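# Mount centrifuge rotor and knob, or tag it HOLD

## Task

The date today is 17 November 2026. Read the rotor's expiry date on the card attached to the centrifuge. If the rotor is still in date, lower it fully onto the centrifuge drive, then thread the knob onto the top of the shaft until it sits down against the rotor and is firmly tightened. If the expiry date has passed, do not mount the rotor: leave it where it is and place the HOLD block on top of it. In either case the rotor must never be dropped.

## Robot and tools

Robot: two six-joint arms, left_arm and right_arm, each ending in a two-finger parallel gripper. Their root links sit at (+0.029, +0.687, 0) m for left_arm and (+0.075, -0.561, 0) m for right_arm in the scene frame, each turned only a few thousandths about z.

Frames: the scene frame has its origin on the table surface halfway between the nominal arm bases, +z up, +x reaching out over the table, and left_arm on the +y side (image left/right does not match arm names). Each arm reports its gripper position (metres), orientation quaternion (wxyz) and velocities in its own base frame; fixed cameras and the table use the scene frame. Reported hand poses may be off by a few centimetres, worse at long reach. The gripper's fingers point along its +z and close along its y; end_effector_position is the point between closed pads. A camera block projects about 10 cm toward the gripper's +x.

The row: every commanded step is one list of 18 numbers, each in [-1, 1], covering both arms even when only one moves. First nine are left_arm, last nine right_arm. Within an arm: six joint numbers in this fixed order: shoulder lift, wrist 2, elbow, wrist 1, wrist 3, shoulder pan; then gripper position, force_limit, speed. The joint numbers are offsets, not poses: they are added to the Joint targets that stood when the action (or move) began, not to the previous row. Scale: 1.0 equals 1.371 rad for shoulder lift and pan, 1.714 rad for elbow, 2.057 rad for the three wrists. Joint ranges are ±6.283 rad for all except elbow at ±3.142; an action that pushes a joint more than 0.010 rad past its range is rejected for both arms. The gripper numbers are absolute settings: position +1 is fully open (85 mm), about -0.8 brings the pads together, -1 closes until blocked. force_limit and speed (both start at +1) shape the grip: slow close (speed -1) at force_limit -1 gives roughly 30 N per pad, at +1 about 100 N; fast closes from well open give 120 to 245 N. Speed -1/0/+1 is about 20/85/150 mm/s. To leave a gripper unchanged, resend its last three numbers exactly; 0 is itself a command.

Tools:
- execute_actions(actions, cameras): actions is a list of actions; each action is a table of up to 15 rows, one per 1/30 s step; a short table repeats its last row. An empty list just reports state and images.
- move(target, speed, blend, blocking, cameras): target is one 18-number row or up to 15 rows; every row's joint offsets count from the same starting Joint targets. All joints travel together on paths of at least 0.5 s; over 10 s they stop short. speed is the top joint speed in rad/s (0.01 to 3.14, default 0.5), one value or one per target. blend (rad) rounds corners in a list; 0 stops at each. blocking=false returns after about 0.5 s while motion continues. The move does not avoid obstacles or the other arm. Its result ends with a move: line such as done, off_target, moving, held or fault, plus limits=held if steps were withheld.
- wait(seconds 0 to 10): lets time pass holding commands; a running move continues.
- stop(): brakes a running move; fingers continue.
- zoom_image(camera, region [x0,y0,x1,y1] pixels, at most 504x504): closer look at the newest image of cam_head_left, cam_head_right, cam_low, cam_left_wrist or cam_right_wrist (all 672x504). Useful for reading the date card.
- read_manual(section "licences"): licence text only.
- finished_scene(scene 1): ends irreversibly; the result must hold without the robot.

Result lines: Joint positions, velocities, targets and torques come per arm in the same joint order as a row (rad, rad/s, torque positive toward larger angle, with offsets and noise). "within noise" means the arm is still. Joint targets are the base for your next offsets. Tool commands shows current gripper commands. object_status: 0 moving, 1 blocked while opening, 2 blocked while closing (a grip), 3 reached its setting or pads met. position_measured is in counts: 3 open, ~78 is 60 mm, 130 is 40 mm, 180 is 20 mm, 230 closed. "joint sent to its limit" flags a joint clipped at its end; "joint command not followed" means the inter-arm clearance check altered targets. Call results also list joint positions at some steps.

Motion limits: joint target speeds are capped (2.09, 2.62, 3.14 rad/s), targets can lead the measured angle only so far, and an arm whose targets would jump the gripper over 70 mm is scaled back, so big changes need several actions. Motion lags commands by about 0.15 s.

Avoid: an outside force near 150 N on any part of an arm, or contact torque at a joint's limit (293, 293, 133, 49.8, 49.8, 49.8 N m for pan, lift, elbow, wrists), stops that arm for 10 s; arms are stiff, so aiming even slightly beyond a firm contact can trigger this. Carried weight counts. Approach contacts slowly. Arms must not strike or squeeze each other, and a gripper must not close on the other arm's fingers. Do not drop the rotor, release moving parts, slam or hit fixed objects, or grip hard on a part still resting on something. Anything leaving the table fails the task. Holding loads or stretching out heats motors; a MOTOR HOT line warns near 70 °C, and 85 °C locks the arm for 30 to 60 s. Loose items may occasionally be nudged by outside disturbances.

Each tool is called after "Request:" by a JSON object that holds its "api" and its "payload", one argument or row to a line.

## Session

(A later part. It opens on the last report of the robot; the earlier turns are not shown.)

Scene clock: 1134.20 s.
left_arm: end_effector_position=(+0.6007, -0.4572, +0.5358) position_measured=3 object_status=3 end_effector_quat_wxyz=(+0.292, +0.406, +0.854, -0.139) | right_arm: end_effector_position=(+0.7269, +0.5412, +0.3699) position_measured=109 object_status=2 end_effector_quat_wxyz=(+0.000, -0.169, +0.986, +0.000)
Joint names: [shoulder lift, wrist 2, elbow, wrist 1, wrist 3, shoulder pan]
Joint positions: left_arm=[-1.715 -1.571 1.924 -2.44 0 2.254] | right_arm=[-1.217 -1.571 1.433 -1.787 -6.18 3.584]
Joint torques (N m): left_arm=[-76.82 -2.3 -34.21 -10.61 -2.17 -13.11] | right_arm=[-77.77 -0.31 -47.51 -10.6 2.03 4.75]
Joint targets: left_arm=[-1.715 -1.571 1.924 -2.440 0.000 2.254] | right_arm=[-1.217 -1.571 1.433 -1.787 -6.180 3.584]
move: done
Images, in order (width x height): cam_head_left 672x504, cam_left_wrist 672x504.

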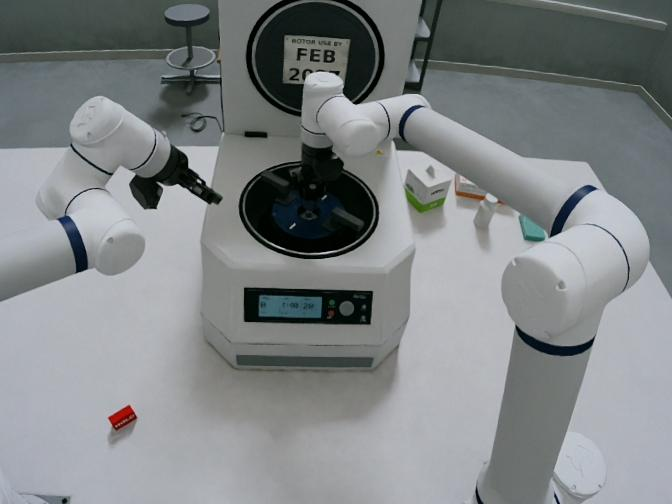

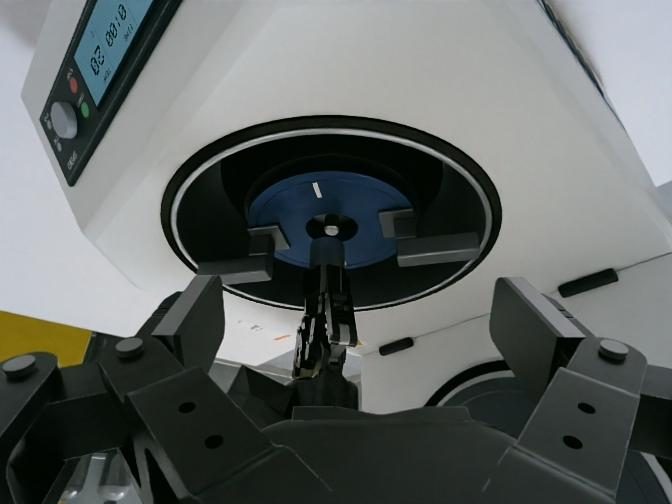

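Request:
{"api": "move", "payload": {
  "target": [0,0,0,0,0,0,1,1,1,0.0062,0,-0.0069,0.0017,0.0006,0.0009,-1,0.5,-1],
  "speed": 0.03,
  "cameras": ["cam_left_wrist","cam_head_left","cam_head_right"]
}}

Request:
{"api": "zoom_image", "payload": {
  "camera": "cam_left_wrist",
  "region": [280, 180, 380, 280]
}}

Request:
{"api": "zoom_image", "payload": {
  "camera": "cam_head_left",
  "region": [290, 180, 330, 230]
}}

Request:
{"api": "zoom_image", "payload": {
  "camera": "cam_head_right",
  "region": [290, 180, 330, 230]
}}

Scene clock: 1151.40 s.
left_arm: end_effector_position=(+0.6006, -0.4573, +0.5358) position_measured=3 object_status=3 end_effector_quat_wxyz=(+0.292, +0.406, +0.854, -0.139) | right_arm: end_effector_position=(+0.7309, +0.5443, +0.3699) position_measured=109 object_status=2 end_effector_quat_wxyz=(+0.000, -0.169, +0.986, +0.000)
Joint names: [shoulder lift, wrist 2, elbow, wrist 1, wrist 3, shoulder pan]
Joint positions: left_arm=[-1.715 -1.571 1.924 -2.44 0 2.254] | right_arm=[-1.209 -1.571 1.422 -1.783 -6.179 3.586]
Joint torques (N m): left_arm=[-77.38 -2.35 -35.18 -10.78 -2.28 -12.91] | right_arm=[-82.3 -0.46 -59.34 -2.29 1.95 11.67]
Joint targets: left_arm=[-1.715 -1.571 1.924 -2.440 0.000 2.254] | right_arm=[-1.209 -1.571 1.421 -1.783 -6.179 3.586]
move: done
Images, in order (width x height): cam_head_left 672x504, cam_head_right 672x504, cam_left_wrist 672x504.

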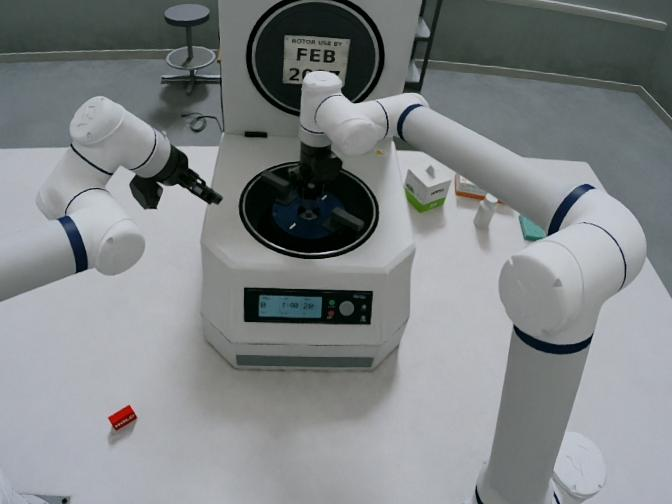

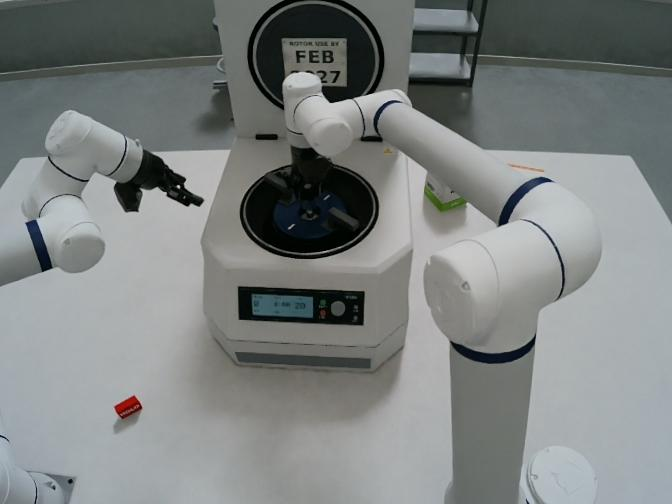

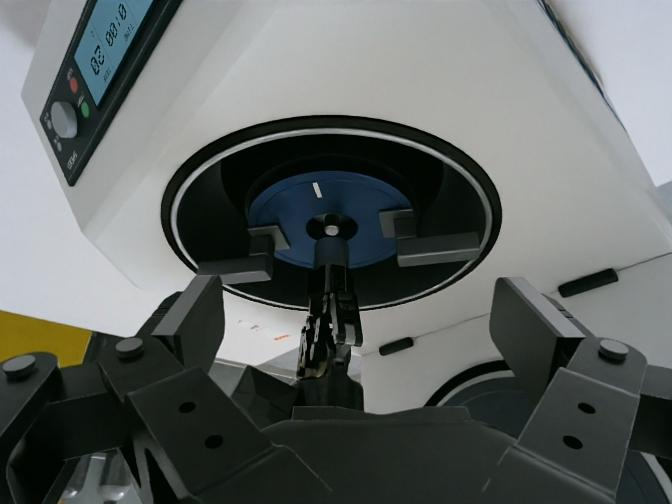

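Scaled by 5.040 from the camera's 672x504 image, which has a finer 960x720 frame.

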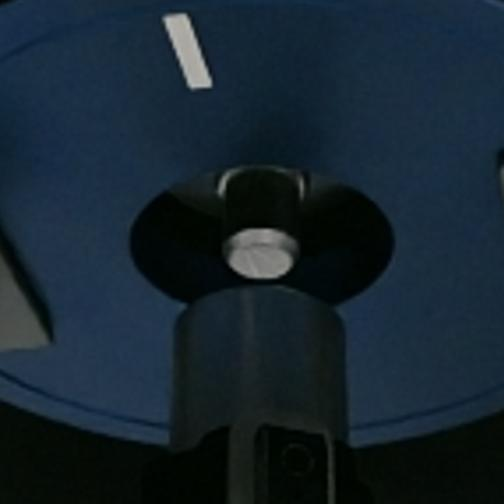

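Scaled by 10.080 from the camera's 672x504 image, which has a finer 960x720 frame.

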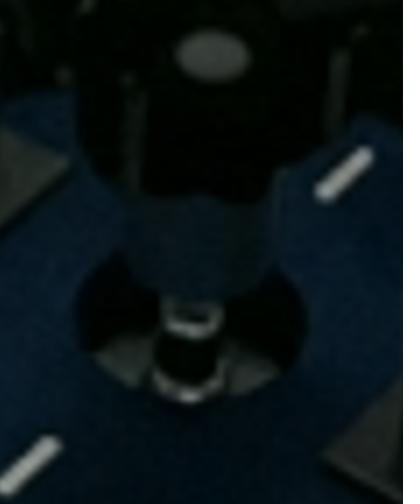

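Scaled by 10.080 from the camera's 672x504 image, which has a finer 960x720 frame.

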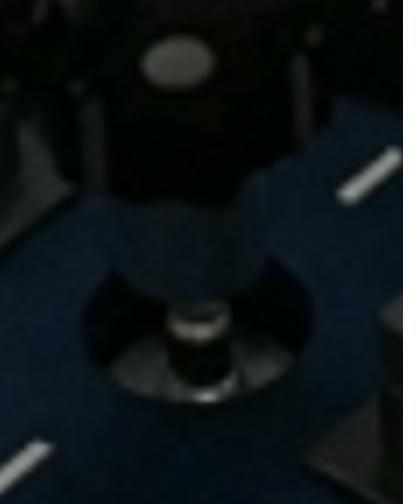

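Request:
{"api": "move", "payload": {
  "target": [0,0,0,0,0,0,1,1,1,0.005,0,0.0135,-0.0146,0,0,-1,0.5,-1],
  "speed": 0.03,
  "cameras": ["cam_left_wrist","cam_head_left","cam_head_right"]
}}

Request:
{"api": "zoom_image", "payload": {
  "camera": "cam_left_wrist",
  "region": [280, 180, 380, 280]
}}

Request:
{"api": "zoom_image", "payload": {
  "camera": "cam_head_left",
  "region": [290, 180, 330, 230]
}}

Request:
{"api": "zoom_image", "payload": {
  "camera": "cam_head_right",
  "region": [290, 180, 330, 230]
}}

Scene clock: 1163.07 s.
left_arm: end_effector_position=(+0.6006, -0.4573, +0.5358) position_measured=3 object_status=3 end_effector_quat_wxyz=(+0.292, +0.406, +0.854, -0.139) | right_arm: end_effector_position=(+0.7311, +0.5444, +0.3519) position_measured=109 object_status=2 end_effector_quat_wxyz=(+0.000, -0.169, +0.986, +0.000)
Joint names: [shoulder lift, wrist 2, elbow, wrist 1, wrist 3, shoulder pan]
Joint positions: left_arm=[-1.715 -1.571 1.924 -2.44 0 2.254] | right_arm=[-1.202 -1.571 1.444 -1.813 -6.179 3.586]
Joint torques (N m): left_arm=[-78.08 -2.43 -34.74 -10.78 -1.82 -13.19] | right_arm=[-77.98 -0.6 -49.68 -10.42 1.94 11.79]
Joint targets: left_arm=[-1.715 -1.571 1.924 -2.440 0.000 2.254] | right_arm=[-1.202 -1.571 1.444 -1.813 -6.179 3.586]
move: done
Images, in order (width x height): cam_head_left 672x504, cam_head_right 672x504, cam_left_wrist 672x504.

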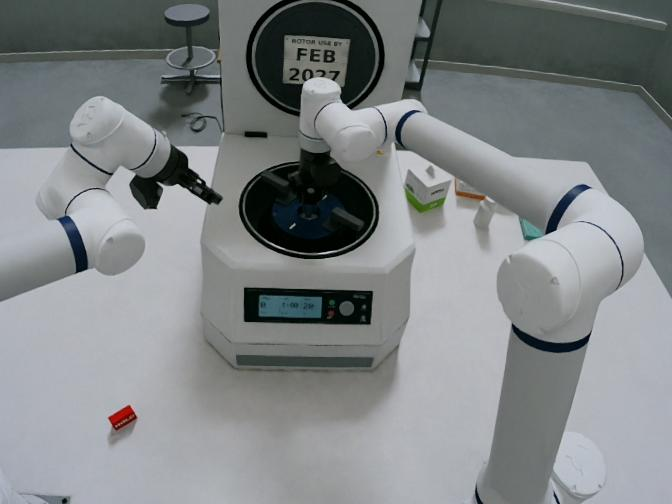

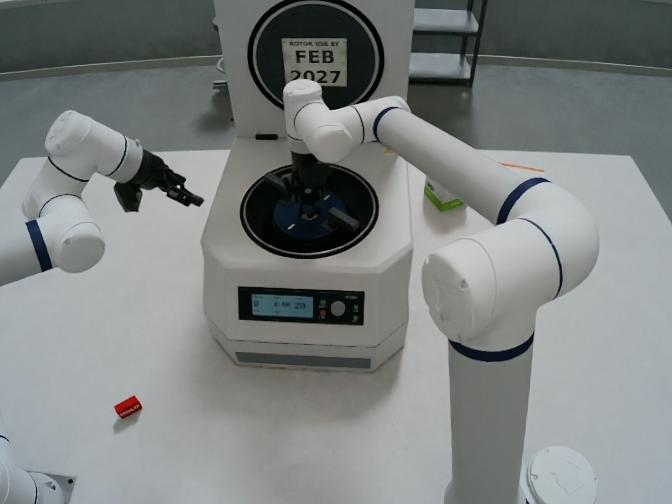

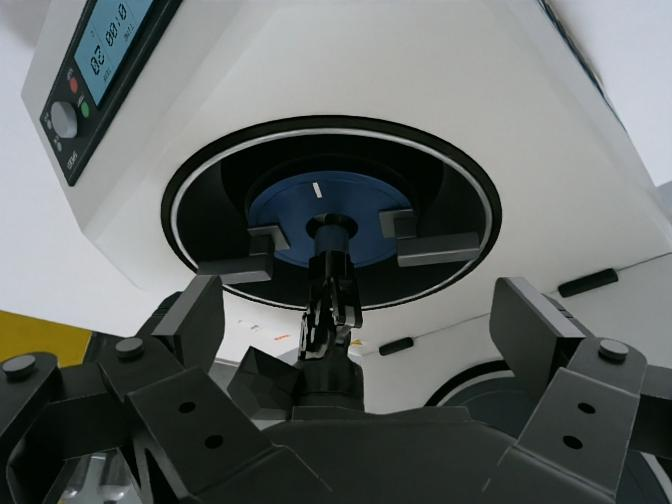

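Scaled by 5.040 from the camera's 672x504 image, which has a finer 960x720 frame.

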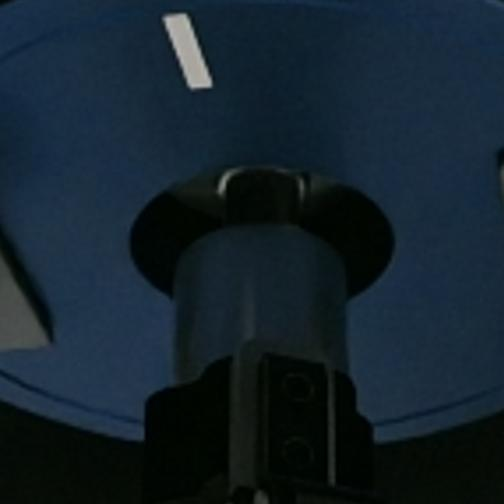

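Scaled by 10.080 from the camera's 672x504 image, which has a finer 960x720 frame.

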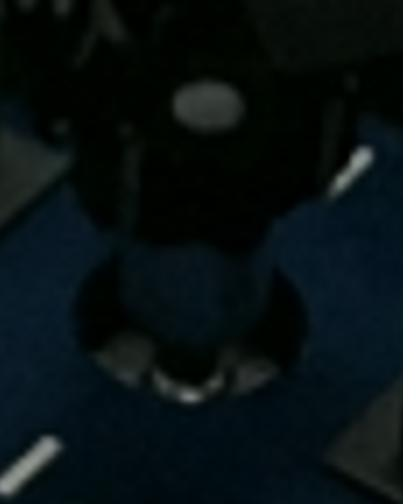

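Scaled by 10.080 from the camera's 672x504 image, which has a finer 960x720 frame.

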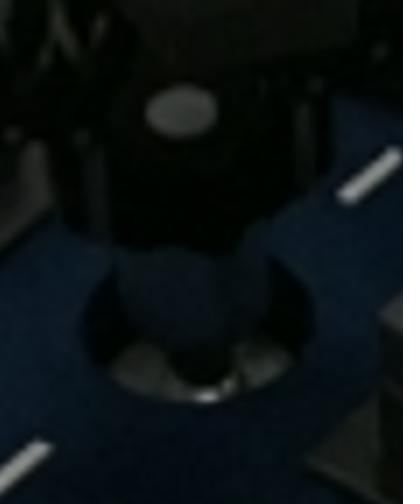

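Request:
{"api": "move", "payload": {
  "target": [0,0,0,0,0,0,1,1,1,0.0008,0,0.0023,-0.0024,0,0,-1,0.5,-1],
  "speed": 0.02,
  "cameras": []
}}

Request:
{"api": "move", "payload": {
  "target": [0,0,0,0,0,0,1,1,1,0.0006,0,0.0015,-0.0016,0,0,-1,0.5,-1],
  "speed": 0.02,
  "cameras": ["cam_left_wrist"]
}}

Request:
{"api": "zoom_image", "payload": {
  "camera": "cam_left_wrist",
  "region": [280, 180, 380, 280]
}}

Scene clock: 1172.33 s.
left_arm: end_effector_position=(+0.6006, -0.4573, +0.5358) position_measured=3 object_status=3 end_effector_quat_wxyz=(+0.292, +0.406, +0.854, -0.139) | right_arm: end_effector_position=(+0.7310, +0.5444, +0.3488) position_measured=109 object_status=2 end_effector_quat_wxyz=(+0.000, -0.169, +0.986, +0.000)
Joint names: [shoulder lift, wrist 2, elbow, wrist 1, wrist 3, shoulder pan]
Joint positions: left_arm=[-1.715 -1.571 1.924 -2.44 0 2.254] | right_arm=[-1.201 -1.571 1.448 -1.818 -6.179 3.586]
Joint torques (N m): left_arm=[-78.79 -2.36 -33.67 -10.42 -2.18 -12.54] | right_arm=[-79.12 -0.62 -46.37 -10.33 1.87 8.47]
Joint targets: left_arm=[-1.715 -1.571 1.924 -2.440 0.000 2.254] | right_arm=[-1.201 -1.571 1.448 -1.818 -6.179 3.586]
move: done
No camera images: "cameras" was empty.

Scene clock: 1173.03 s.
left_arm: end_effector_position=(+0.6006, -0.4573, +0.5358) position_measured=3 object_status=3 end_effector_quat_wxyz=(+0.292, +0.406, +0.854, -0.139) | right_arm: end_effector_position=(+0.7310, +0.5444, +0.3467) position_measured=109 object_status=2 end_effector_quat_wxyz=(+0.000, -0.169, +0.986, +0.000)
Joint names: [shoulder lift, wrist 2, elbow, wrist 1, wrist 3, shoulder pan]
Joint positions: left_arm=[-1.715 -1.571 1.924 -2.44 0 2.254] | right_arm=[-1.2 -1.571 1.451 -1.821 -6.179 3.586]
Joint torques (N m): left_arm=[-78.65 -2.58 -34.67 -10.77 -2.13 -14.83] | right_arm=[-77.47 -0.49 -48.14 -10.83 1.98 6.7]
Joint targets: left_arm=[-1.715 -1.571 1.924 -2.440 0.000 2.254] | right_arm=[-1.200 -1.571 1.451 -1.822 -6.179 3.586]
move: done
Images, in order (width x height): cam_left_wrist 672x504.

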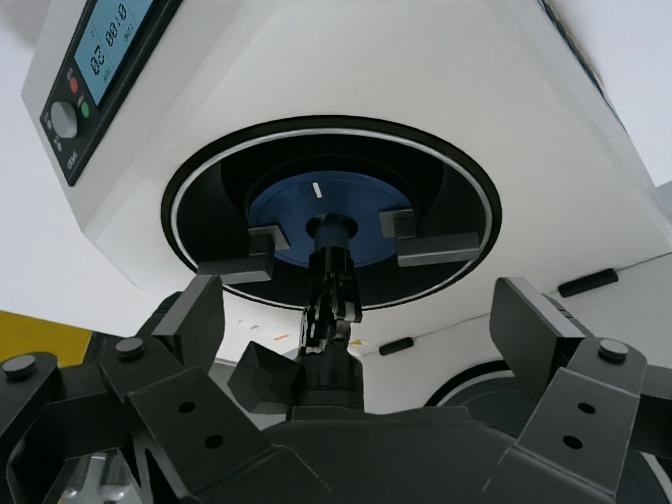

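Scaled by 5.040 from the camera's 672x504 image, which has a finer 960x720 frame.

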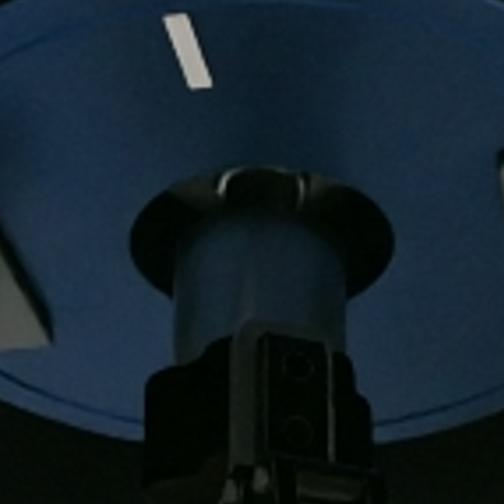

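Request:
{"api": "move", "payload": {
  "target": [0,0,0,0,0,0,1,1,1,0.0006,0,0.0015,-0.0016,0,0,-1,0.5,-1],
  "speed": 0.02,
  "cameras": []
}}

Request:
{"api": "move", "payload": {
  "target": [0,0,0,0,0,0,1,1,1,0.0006,0,0.0015,-0.0016,0,0,-1,0.5,-1],
  "speed": 0.02,
  "cameras": []
}}

Scene clock: 1178.20 s.
left_arm: end_effector_position=(+0.6006, -0.4573, +0.5358) position_measured=3 object_status=3 end_effector_quat_wxyz=(+0.292, +0.406, +0.854, -0.139) | right_arm: end_effector_position=(+0.7309, +0.5443, +0.3446) position_measured=109 object_status=2 end_effector_quat_wxyz=(+0.000, -0.169, +0.986, +0.000)
Joint names: [shoulder lift, wrist 2, elbow, wrist 1, wrist 3, shoulder pan]
Joint positions: left_arm=[-1.715 -1.571 1.924 -2.44 0 2.254] | right_arm=[-1.199 -1.571 1.453 -1.825 -6.179 3.586]
Joint torques (N m): left_arm=[-76.98 -2.59 -34.59 -10.73 -2.32 -14.52] | right_arm=[-80.13 -0.69 -46.14 -10.48 1.85 4.05]
Joint targets: left_arm=[-1.715 -1.571 1.924 -2.440 0.000 2.254] | right_arm=[-1.199 -1.571 1.454 -1.825 -6.179 3.586]
move: done
No camera images: "cameras" was empty.

Scene clock: 1178.90 s.
left_arm: end_effector_position=(+0.6006, -0.4573, +0.5358) position_measured=3 object_status=3 end_effector_quat_wxyz=(+0.292, +0.406, +0.854, -0.139) | right_arm: end_effector_position=(+0.7309, +0.5443, +0.3426) position_measured=109 object_status=2 end_effector_quat_wxyz=(+0.000, -0.169, +0.986, +0.000)
Joint names: [shoulder lift, wrist 2, elbow, wrist 1, wrist 3, shoulder pan]
Joint positions: left_arm=[-1.715 -1.571 1.924 -2.44 0 2.254] | right_arm=[-1.198 -1.571 1.456 -1.828 -6.179 3.586]
Joint torques (N m): left_arm=[-77.92 -2.58 -35.01 -10.96 -2.22 -13.4] | right_arm=[-79.36 -0.72 -48.53 -10.82 1.73 2.98]
Joint targets: left_arm=[-1.715 -1.571 1.924 -2.440 0.000 2.254] | right_arm=[-1.198 -1.571 1.456 -1.828 -6.179 3.586]
move: done
No camera images: "cameras" was empty.

Request:
{"api": "move", "payload": {
  "target": [0,0,0,0,0,0,1,1,1,0.0006,0,0.0015,-0.0016,0,0,-1,0.5,-1],
  "speed": 0.02,
  "cameras": []
}}

Request:
{"api": "move", "payload": {
  "target": [0,0,0,0,0,0,1,1,1,0.0006,0,0.0015,-0.0016,0,0,-1,0.5,-1],
  "speed": 0.02,
  "cameras": ["cam_left_wrist","cam_head_left"]
}}

Request:
{"api": "zoom_image", "payload": {
  "camera": "cam_left_wrist",
  "region": [280, 180, 380, 280]
}}

Request:
{"api": "zoom_image", "payload": {
  "camera": "cam_head_left",
  "region": [290, 180, 330, 230]
}}

Scene clock: 1183.63 s.
left_arm: end_effector_position=(+0.6006, -0.4573, +0.5358) position_measured=3 object_status=3 end_effector_quat_wxyz=(+0.292, +0.406, +0.854, -0.139) | right_arm: end_effector_position=(+0.7309, +0.5443, +0.3405) position_measured=109 object_status=2 end_effector_quat_wxyz=(+0.000, -0.169, +0.986, +0.000)
Joint names: [shoulder lift, wrist 2, elbow, wrist 1, wrist 3, shoulder pan]
Joint positions: left_arm=[-1.715 -1.571 1.924 -2.44 0 2.254] | right_arm=[-1.197 -1.571 1.459 -1.831 -6.179 3.586]
Joint torques (N m): left_arm=[-75.7 -2.29 -34.82 -10.88 -2.23 -13.68] | right_arm=[-78.41 -0.72 -46.88 -10.49 1.87 -0.83]
Joint targets: left_arm=[-1.715 -1.571 1.924 -2.440 0.000 2.254] | right_arm=[-1.197 -1.571 1.459 -1.831 -6.179 3.586]
move: done
No camera images: "cameras" was empty.

Scene clock: 1184.33 s.
left_arm: end_effector_position=(+0.6006, -0.4573, +0.5358) position_measured=3 object_status=3 end_effector_quat_wxyz=(+0.292, +0.406, +0.854, -0.139) | right_arm: end_effector_position=(+0.7308, +0.5443, +0.3384) position_measured=109 object_status=2 end_effector_quat_wxyz=(+0.000, -0.169, +0.986, +0.000)
Joint names: [shoulder lift, wrist 2, elbow, wrist 1, wrist 3, shoulder pan]
Joint positions: left_arm=[-1.715 -1.571 1.924 -2.44 0 2.254] | right_arm=[-1.197 -1.571 1.461 -1.835 -6.179 3.586]
Joint torques (N m): left_arm=[-77.27 -2.49 -34.3 -10.75 -2.13 -13.15] | right_arm=[-78.88 -0.95 -47 -10.7 1.73 -0.97]
Joint targets: left_arm=[-1.715 -1.571 1.924 -2.440 0.000 2.254] | right_arm=[-1.197 -1.571 1.461 -1.835 -6.179 3.586]
move: done
Images, in order (width x height): cam_head_left 672x504, cam_left_wrist 672x504.

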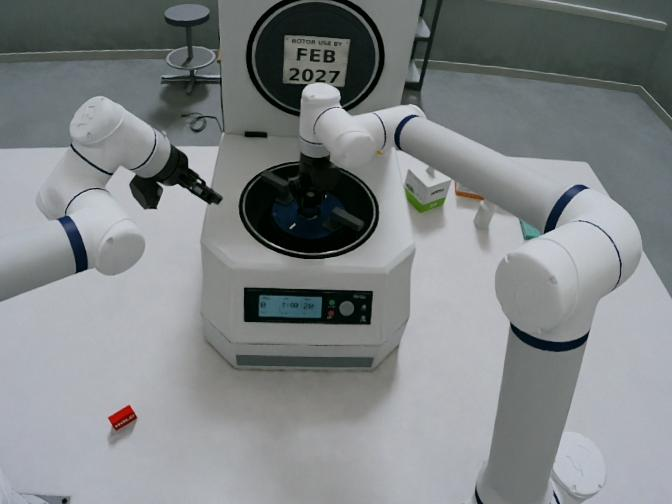

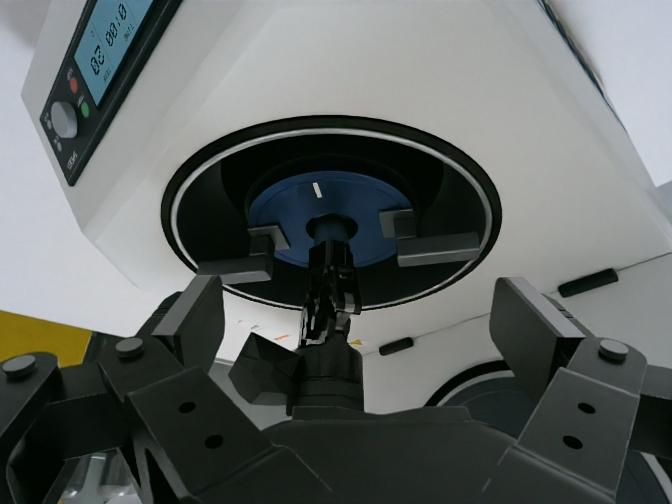

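Scaled by 5.040 from the camera's 672x504 image, which has a finer 960x720 frame.

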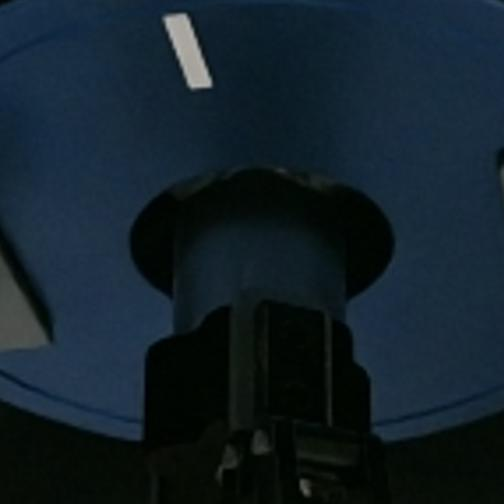

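Scaled by 10.080 from the camera's 672x504 image, which has a finer 960x720 frame.

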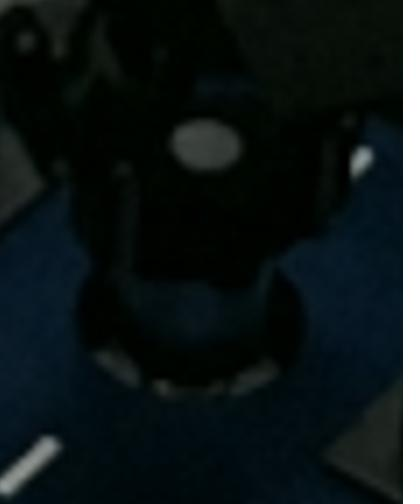

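Request:
{"api": "move", "payload": {
  "target": [0,0,0,0,0,0,1,1,1,0.0006,0,0.0015,-0.0016,0,0,-1,0.5,-1],
  "speed": 0.02,
  "cameras": []
}}

Request:
{"api": "move", "payload": {
  "target": [0,0,0,0,0,0,1,1,1,0.0006,0,0.0015,-0.0016,0,0,-1,0.5,-1],
  "speed": 0.02,
  "cameras": []
}}

Request:
{"api": "move", "payload": {
  "target": [0,0,0,0,0,0,1,1,1,0.0006,0,0.0015,-0.0016,0,0,-1,0.5,-1],
  "speed": 0.02,
  "cameras": []
}}

Scene clock: 1191.50 s.
left_arm: end_effector_position=(+0.6006, -0.4573, +0.5358) position_measured=3 object_status=3 end_effector_quat_wxyz=(+0.292, +0.406, +0.854, -0.139) | right_arm: end_effector_position=(+0.7307, +0.5442, +0.3364) position_measured=109 object_status=2 end_effector_quat_wxyz=(+0.000, -0.169, +0.986, +0.000)
Joint names: [shoulder lift, wrist 2, elbow, wrist 1, wrist 3, shoulder pan]
Joint positions: left_arm=[-1.715 -1.571 1.924 -2.44 0 2.254] | right_arm=[-1.196 -1.571 1.464 -1.838 -6.179 3.586]
Joint torques (N m): left_arm=[-78.17 -2.43 -34.67 -10.73 -2.29 -13.71] | right_arm=[-79.86 -0.93 -46.52 -9.99 1.73 -3.7]
Joint targets: left_arm=[-1.715 -1.571 1.924 -2.440 0.000 2.254] | right_arm=[-1.196 -1.571 1.464 -1.838 -6.179 3.586]
move: done
No camera images: "cameras" was empty.

Scene clock: 1192.20 s.
left_arm: end_effector_position=(+0.6006, -0.4573, +0.5358) position_measured=3 object_status=3 end_effector_quat_wxyz=(+0.292, +0.406, +0.854, -0.139) | right_arm: end_effector_position=(+0.7307, +0.5442, +0.3343) position_measured=109 object_status=2 end_effector_quat_wxyz=(+0.000, -0.169, +0.986, +0.000)
Joint names: [shoulder lift, wrist 2, elbow, wrist 1, wrist 3, shoulder pan]
Joint positions: left_arm=[-1.715 -1.571 1.924 -2.44 0 2.254] | right_arm=[-1.195 -1.571 1.466 -1.841 -6.179 3.586]
Joint torques (N m): left_arm=[-76.29 -2.31 -34.37 -10.96 -2.06 -14.16] | right_arm=[-80.07 -0.8 -47.57 -9.56 1.87 -3.56]
Joint targets: left_arm=[-1.715 -1.571 1.924 -2.440 0.000 2.254] | right_arm=[-1.195 -1.571 1.466 -1.841 -6.179 3.586]
move: done
No camera images: "cameras" was empty.

Scene clock: 1192.90 s.
left_arm: end_effector_position=(+0.6006, -0.4573, +0.5358) position_measured=3 object_status=3 end_effector_quat_wxyz=(+0.292, +0.406, +0.854, -0.139) | right_arm: end_effector_position=(+0.7306, +0.5442, +0.3323) position_measured=109 object_status=2 end_effector_quat_wxyz=(+0.000, -0.169, +0.986, +0.000)
Joint names: [shoulder lift, wrist 2, elbow, wrist 1, wrist 3, shoulder pan]
Joint positions: left_arm=[-1.715 -1.571 1.924 -2.44 0 2.254] | right_arm=[-1.194 -1.571 1.469 -1.845 -6.179 3.586]
Joint torques (N m): left_arm=[-76.08 -2.26 -34.8 -10.82 -2.01 -13.61] | right_arm=[-71.89 -0.85 -39.08 -7.59 1.79 -4.17]
Joint targets: left_arm=[-1.715 -1.571 1.924 -2.440 0.000 2.254] | right_arm=[-1.194 -1.571 1.469 -1.845 -6.179 3.586]
move: done
No camera images: "cameras" was empty.

Request:
{"api": "move", "payload": {
  "target": [0,0,0,0,0,0,1,1,1,0,0,0,0,0.5,0,-1,0.5,-1],
  "speed": 0.6,
  "cameras": ["cam_right_wrist"]
}}

Request:
{"api": "move", "payload": {
  "target": [0,0,0,0,0,0,1,1,1,0,0,0,0,0.5,0,-1,0.5,-1],
  "speed": 0.6,
  "cameras": ["cam_right_wrist"]
}}

Scene clock: 1200.53 s.
left_arm: end_effector_position=(+0.6006, -0.4573, +0.5358) position_measured=3 object_status=3 end_effector_quat_wxyz=(+0.292, +0.406, +0.854, -0.139) | right_arm: end_effector_position=(+0.7306, +0.5441, +0.3322) position_measured=109 object_status=2 end_effector_quat_wxyz=(+0.000, +0.337, +0.941, +0.000)
Joint names: [shoulder lift, wrist 2, elbow, wrist 1, wrist 3, shoulder pan]
Joint positions: left_arm=[-1.715 -1.571 1.924 -2.44 0 2.254] | right_arm=[-1.194 -1.571 1.469 -1.845 -5.151 3.586]
Joint torques (N m): left_arm=[-77.15 -2.45 -33.7 -10.82 -1.95 -12.83] | right_arm=[-78.73 -6.43 -3.66 26 1.79 -14.6]
Joint targets: left_arm=[-1.715 -1.571 1.924 -2.440 0.000 2.254] | right_arm=[-1.194 -1.571 1.469 -1.845 -5.151 3.586]
move: done
Images, in order (width x height): cam_right_wrist 672x504.

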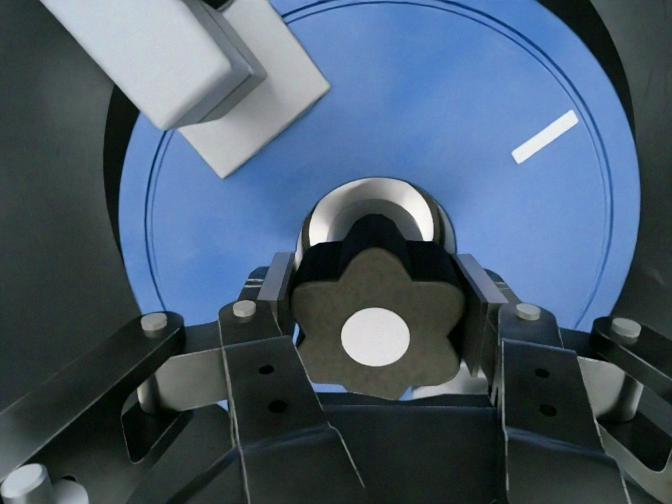

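Scene clock: 1202.97 s.
left_arm: end_effector_position=(+0.6006, -0.4573, +0.5358) position_measured=3 object_status=3 end_effector_quat_wxyz=(+0.292, +0.406, +0.854, -0.139) | right_arm: end_effector_position=(+0.7306, +0.5441, +0.3321) position_measured=109 object_status=2 end_effector_quat_wxyz=(+0.000, +0.757, +0.654, +0.000)
Joint names: [shoulder lift, wrist 2, elbow, wrist 1, wrist 3, shoulder pan]
Joint positions: left_arm=[-1.715 -1.571 1.924 -2.44 0 2.254] | right_arm=[-1.194 -1.571 1.469 -1.845 -4.122 3.586]
Joint torques (N m): left_arm=[-78.21 -2.44 -34.96 -10.85 -1.93 -14.47] | right_arm=[-67.35 4.83 3.84 16.92 2.26 20.76]
Joint targets: left_arm=[-1.715 -1.571 1.924 -2.440 0.000 2.254] | right_arm=[-1.194 -1.571 1.469 -1.845 -4.122 3.586]
move: done
Images, in order (width x height): cam_right_wrist 672x504.

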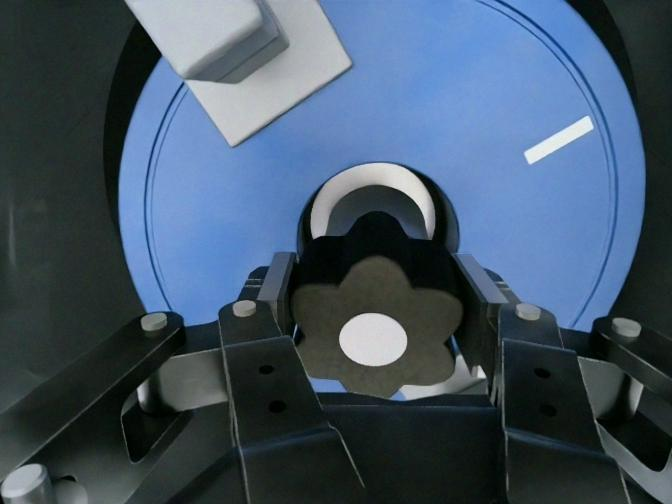

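Request:
{"api": "move", "payload": {
  "target": [0,0,0,0,0,0,1,1,1,-0.0012,0,-0.003,0.0032,0,0,-1,0.5,-1],
  "speed": 0.03
}}

Request:
{"api": "zoom_image", "payload": {
  "camera": "cam_left_wrist",
  "region": [150, 100, 510, 320]
}}

Scene clock: 1211.43 s.
left_arm: end_effector_position=(+0.6006, -0.4573, +0.5358) position_measured=3 object_status=3 end_effector_quat_wxyz=(+0.292, +0.406, +0.854, -0.139) | right_arm: end_effector_position=(+0.7305, +0.5443, +0.3361) position_measured=109 object_status=2 end_effector_quat_wxyz=(+0.000, +0.757, +0.654, +0.000)
Joint names: [shoulder lift, wrist 2, elbow, wrist 1, wrist 3, shoulder pan]
Joint positions: left_arm=[-1.715 -1.571 1.924 -2.44 0 2.254] | right_arm=[-1.196 -1.571 1.464 -1.838 -4.122 3.586]
Joint torques (N m): left_arm=[-75.84 -2.5 -33.93 -10.79 -1.9 -13.76] | right_arm=[-94.6 0.7 -49.99 3.34 1.67 13.27]
Joint targets: left_arm=[-1.715 -1.571 1.924 -2.440 0.000 2.254] | right_arm=[-1.196 -1.571 1.464 -1.838 -4.122 3.586]
move: done

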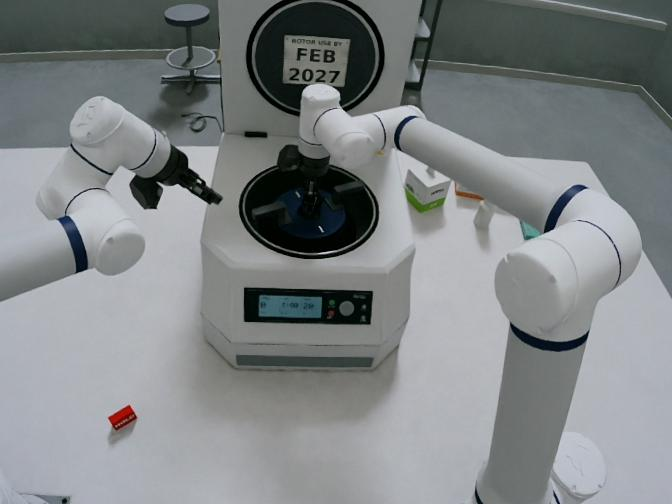

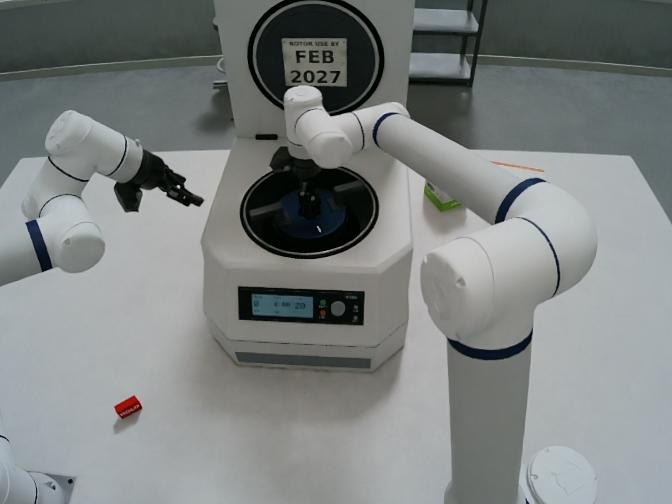

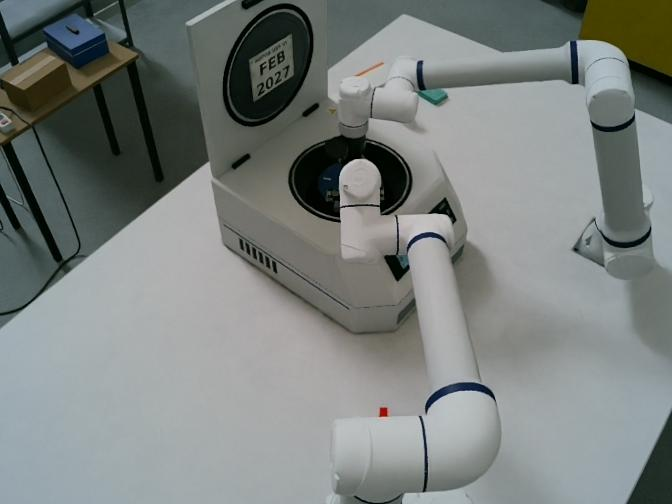

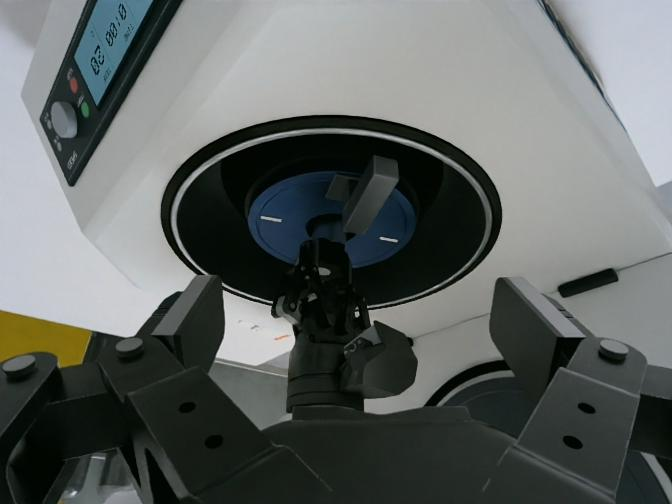

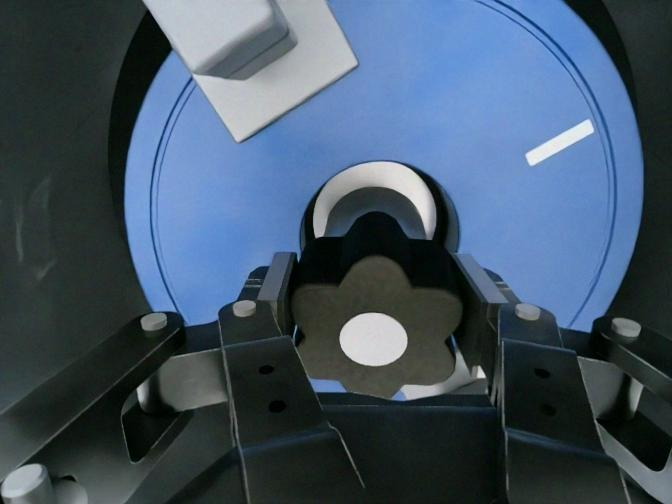

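Scaled by 1.400 from the camera's 672x504 image, which has a finer 960x720 frame.

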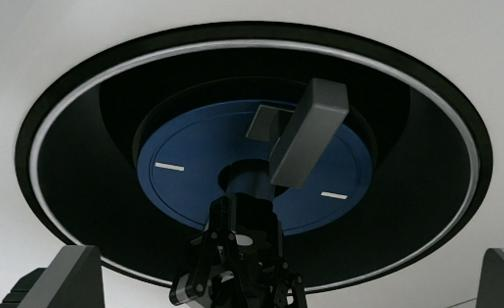

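Request:
{"api": "move", "payload": {
  "target": [
    [0,0,0,0,0,0,1,1,1,0.0012,0,0.003,-0.0032,0,0,-1,0.5,-1],
    [0,0,0,0,0,0,1,1,1,0.0012,0,0.003,-0.0032,-0.15,0,-1,0.5,-1],
    [0,0,0,0,0,0,1,1,1,0,0,0,0,-0.15,0,-1,0.5,-1]
  ],
  "speed": [0.05,0.3,0.05],
  "cameras": ["cam_left_wrist"]
}}

Request:
{"api": "zoom_image", "payload": {
  "camera": "cam_left_wrist",
  "region": [230, 130, 450, 290]
}}

Scene clock: 1246.77 s.
left_arm: end_effector_position=(+0.6006, -0.4573, +0.5358) position_measured=3 object_status=3 end_effector_quat_wxyz=(+0.292, +0.406, +0.854, -0.139) | right_arm: end_effector_position=(+0.7305, +0.5443, +0.3358) position_measured=109 object_status=2 end_effector_quat_wxyz=(+0.000, +0.647, +0.762, -0.001)
Joint names: [shoulder lift, wrist 2, elbow, wrist 1, wrist 3, shoulder pan]
Joint positions: left_arm=[-1.715 -1.571 1.924 -2.44 0 2.254] | right_arm=[-1.196 -1.571 1.464 -1.838 -4.431 3.586]
Joint torques (N m): left_arm=[-77.63 -2.37 -34.85 -10.87 -2.02 -13.09] | right_arm=[-102.53 3.51 -42.75 8.51 -2.68 21.63]
Joint targets: left_arm=[-1.715 -1.571 1.924 -2.440 0.000 2.254] | right_arm=[-1.196 -1.571 1.464 -1.838 -4.431 3.586]
move: done
Images, in order (width x height): cam_left_wrist 672x504.

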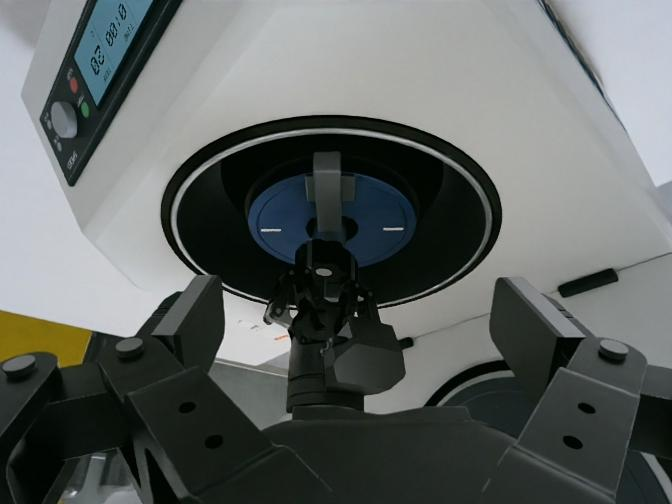

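Scaled by 2.291 from the camera's 672x504 image, which has a finer 960x720 frame.

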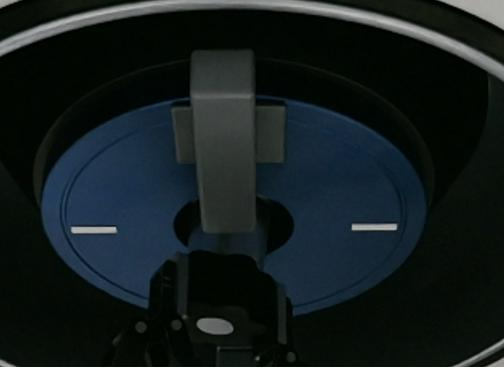

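Request:
{"api": "move", "payload": {
  "target": [0.162,0,0.0081,-0.1147,0,-0.0104,1,1,1,0,0,0,0,0,0,-1,0.5,-1],
  "speed": 0.3,
  "cameras": ["cam_left_wrist","cam_head_left","cam_head_right"]
}}

Scene clock: 1272.93 s.
left_arm: end_effector_position=(+0.6516, -0.5387, +0.4131) position_measured=3 object_status=3 end_effector_quat_wxyz=(+0.291, +0.412, +0.852, -0.141) | right_arm: end_effector_position=(+0.7307, +0.5442, +0.3363) position_measured=109 object_status=2 end_effector_quat_wxyz=(+0.000, +0.647, +0.762, +0.000)
Joint names: [shoulder lift, wrist 2, elbow, wrist 1, wrist 3, shoulder pan]
Joint positions: left_arm=[-1.493 -1.571 1.938 -2.676 0 2.239] | right_arm=[-1.196 -1.571 1.464 -1.838 -4.431 3.586]
Joint torques (N m): left_arm=[-50.29 -2.38 -31.91 -10.92 -1.75 -14.61] | right_arm=[-87.06 0.37 -50.79 -2.36 -0.53 -9.36]
Joint targets: left_arm=[-1.493 -1.571 1.938 -2.676 0.000 2.239] | right_arm=[-1.196 -1.571 1.464 -1.838 -4.431 3.586]
move: done
Images, in order (width x height): cam_head_left 672x504, cam_head_right 672x504, cam_left_wrist 672x504.

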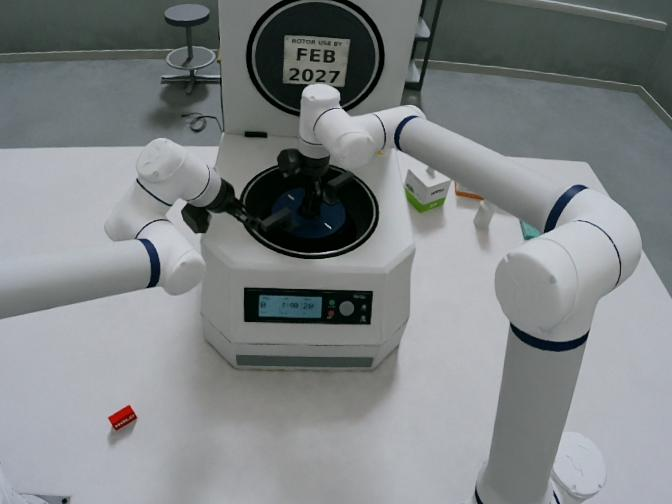

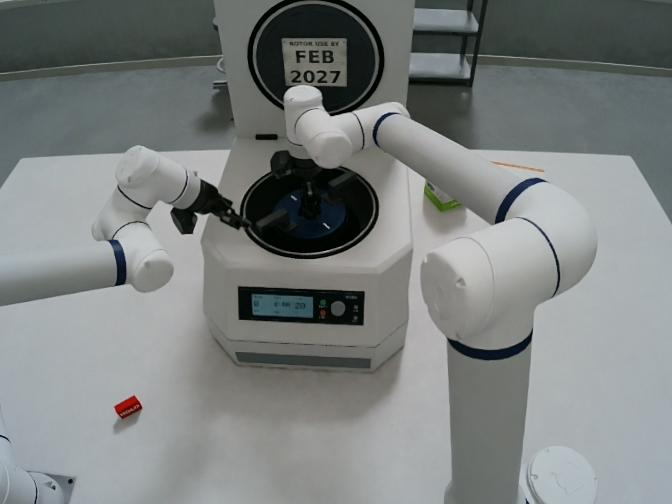

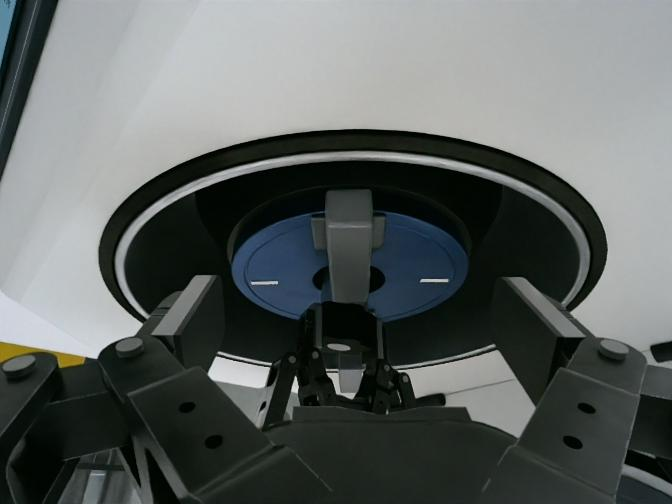

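Request:
{"api": "move", "payload": {
  "target": [0.1089,0,-0.0167,-0.0586,0,0,1,1,1,0,0,0,0,0,0,-1,0.5,-1],
  "speed": 0.06,
  "cameras": ["cam_left_wrist","cam_head_left","cam_head_right"]
}}

Scene clock: 1289.90 s.
left_arm: end_effector_position=(+0.6871, -0.5837, +0.3388) position_measured=3 object_status=3 end_effector_quat_wxyz=(+0.291, +0.412, +0.852, -0.141) | right_arm: end_effector_position=(+0.7307, +0.5442, +0.3363) position_measured=109 object_status=2 end_effector_quat_wxyz=(+0.000, +0.647, +0.762, +0.000)
Joint names: [shoulder lift, wrist 2, elbow, wrist 1, wrist 3, shoulder pan]
Joint positions: left_arm=[-1.344 -1.571 1.909 -2.796 0 2.239] | right_arm=[-1.196 -1.571 1.464 -1.838 -4.431 3.586]
Joint torques (N m): left_arm=[-67.94 -2.62 -46.61 -10.99 -1.76 -11.77] | right_arm=[-86.62 0.26 -50.06 -2.35 0.54 -6.98]
Joint targets: left_arm=[-1.343 -1.571 1.909 -2.796 0.000 2.239] | right_arm=[-1.196 -1.571 1.464 -1.838 -4.431 3.586]
move: done
Images, in order (width x height): cam_head_left 672x504, cam_head_right 672x504, cam_left_wrist 672x504.

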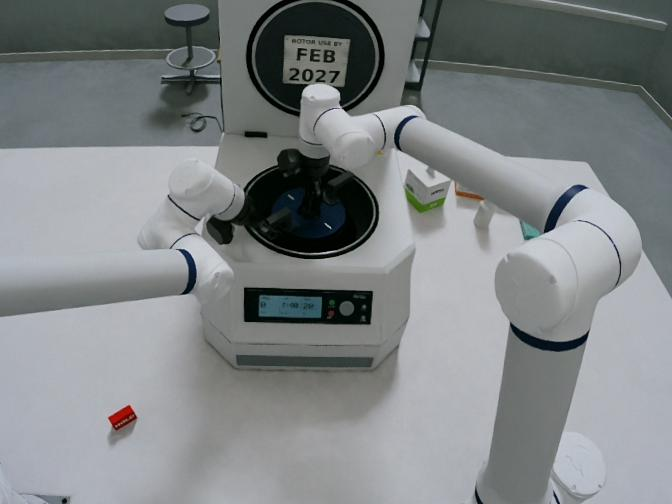

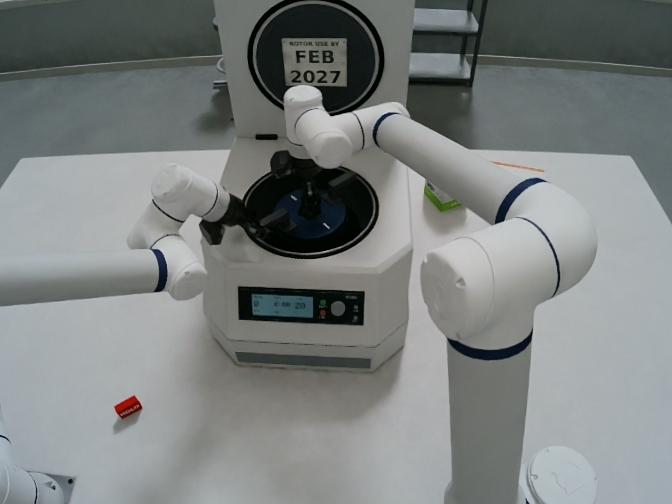

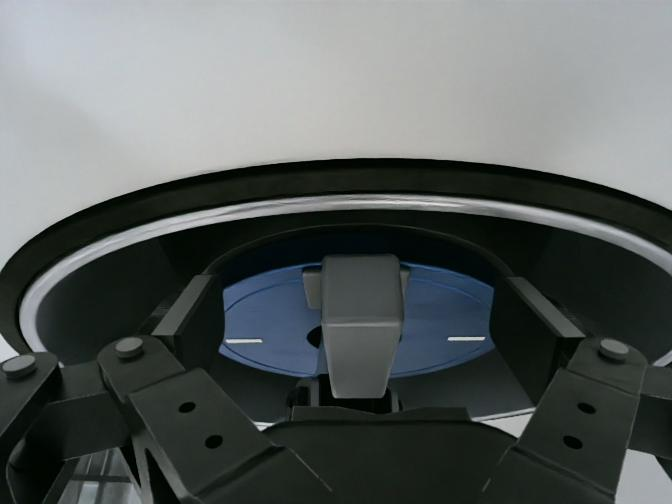

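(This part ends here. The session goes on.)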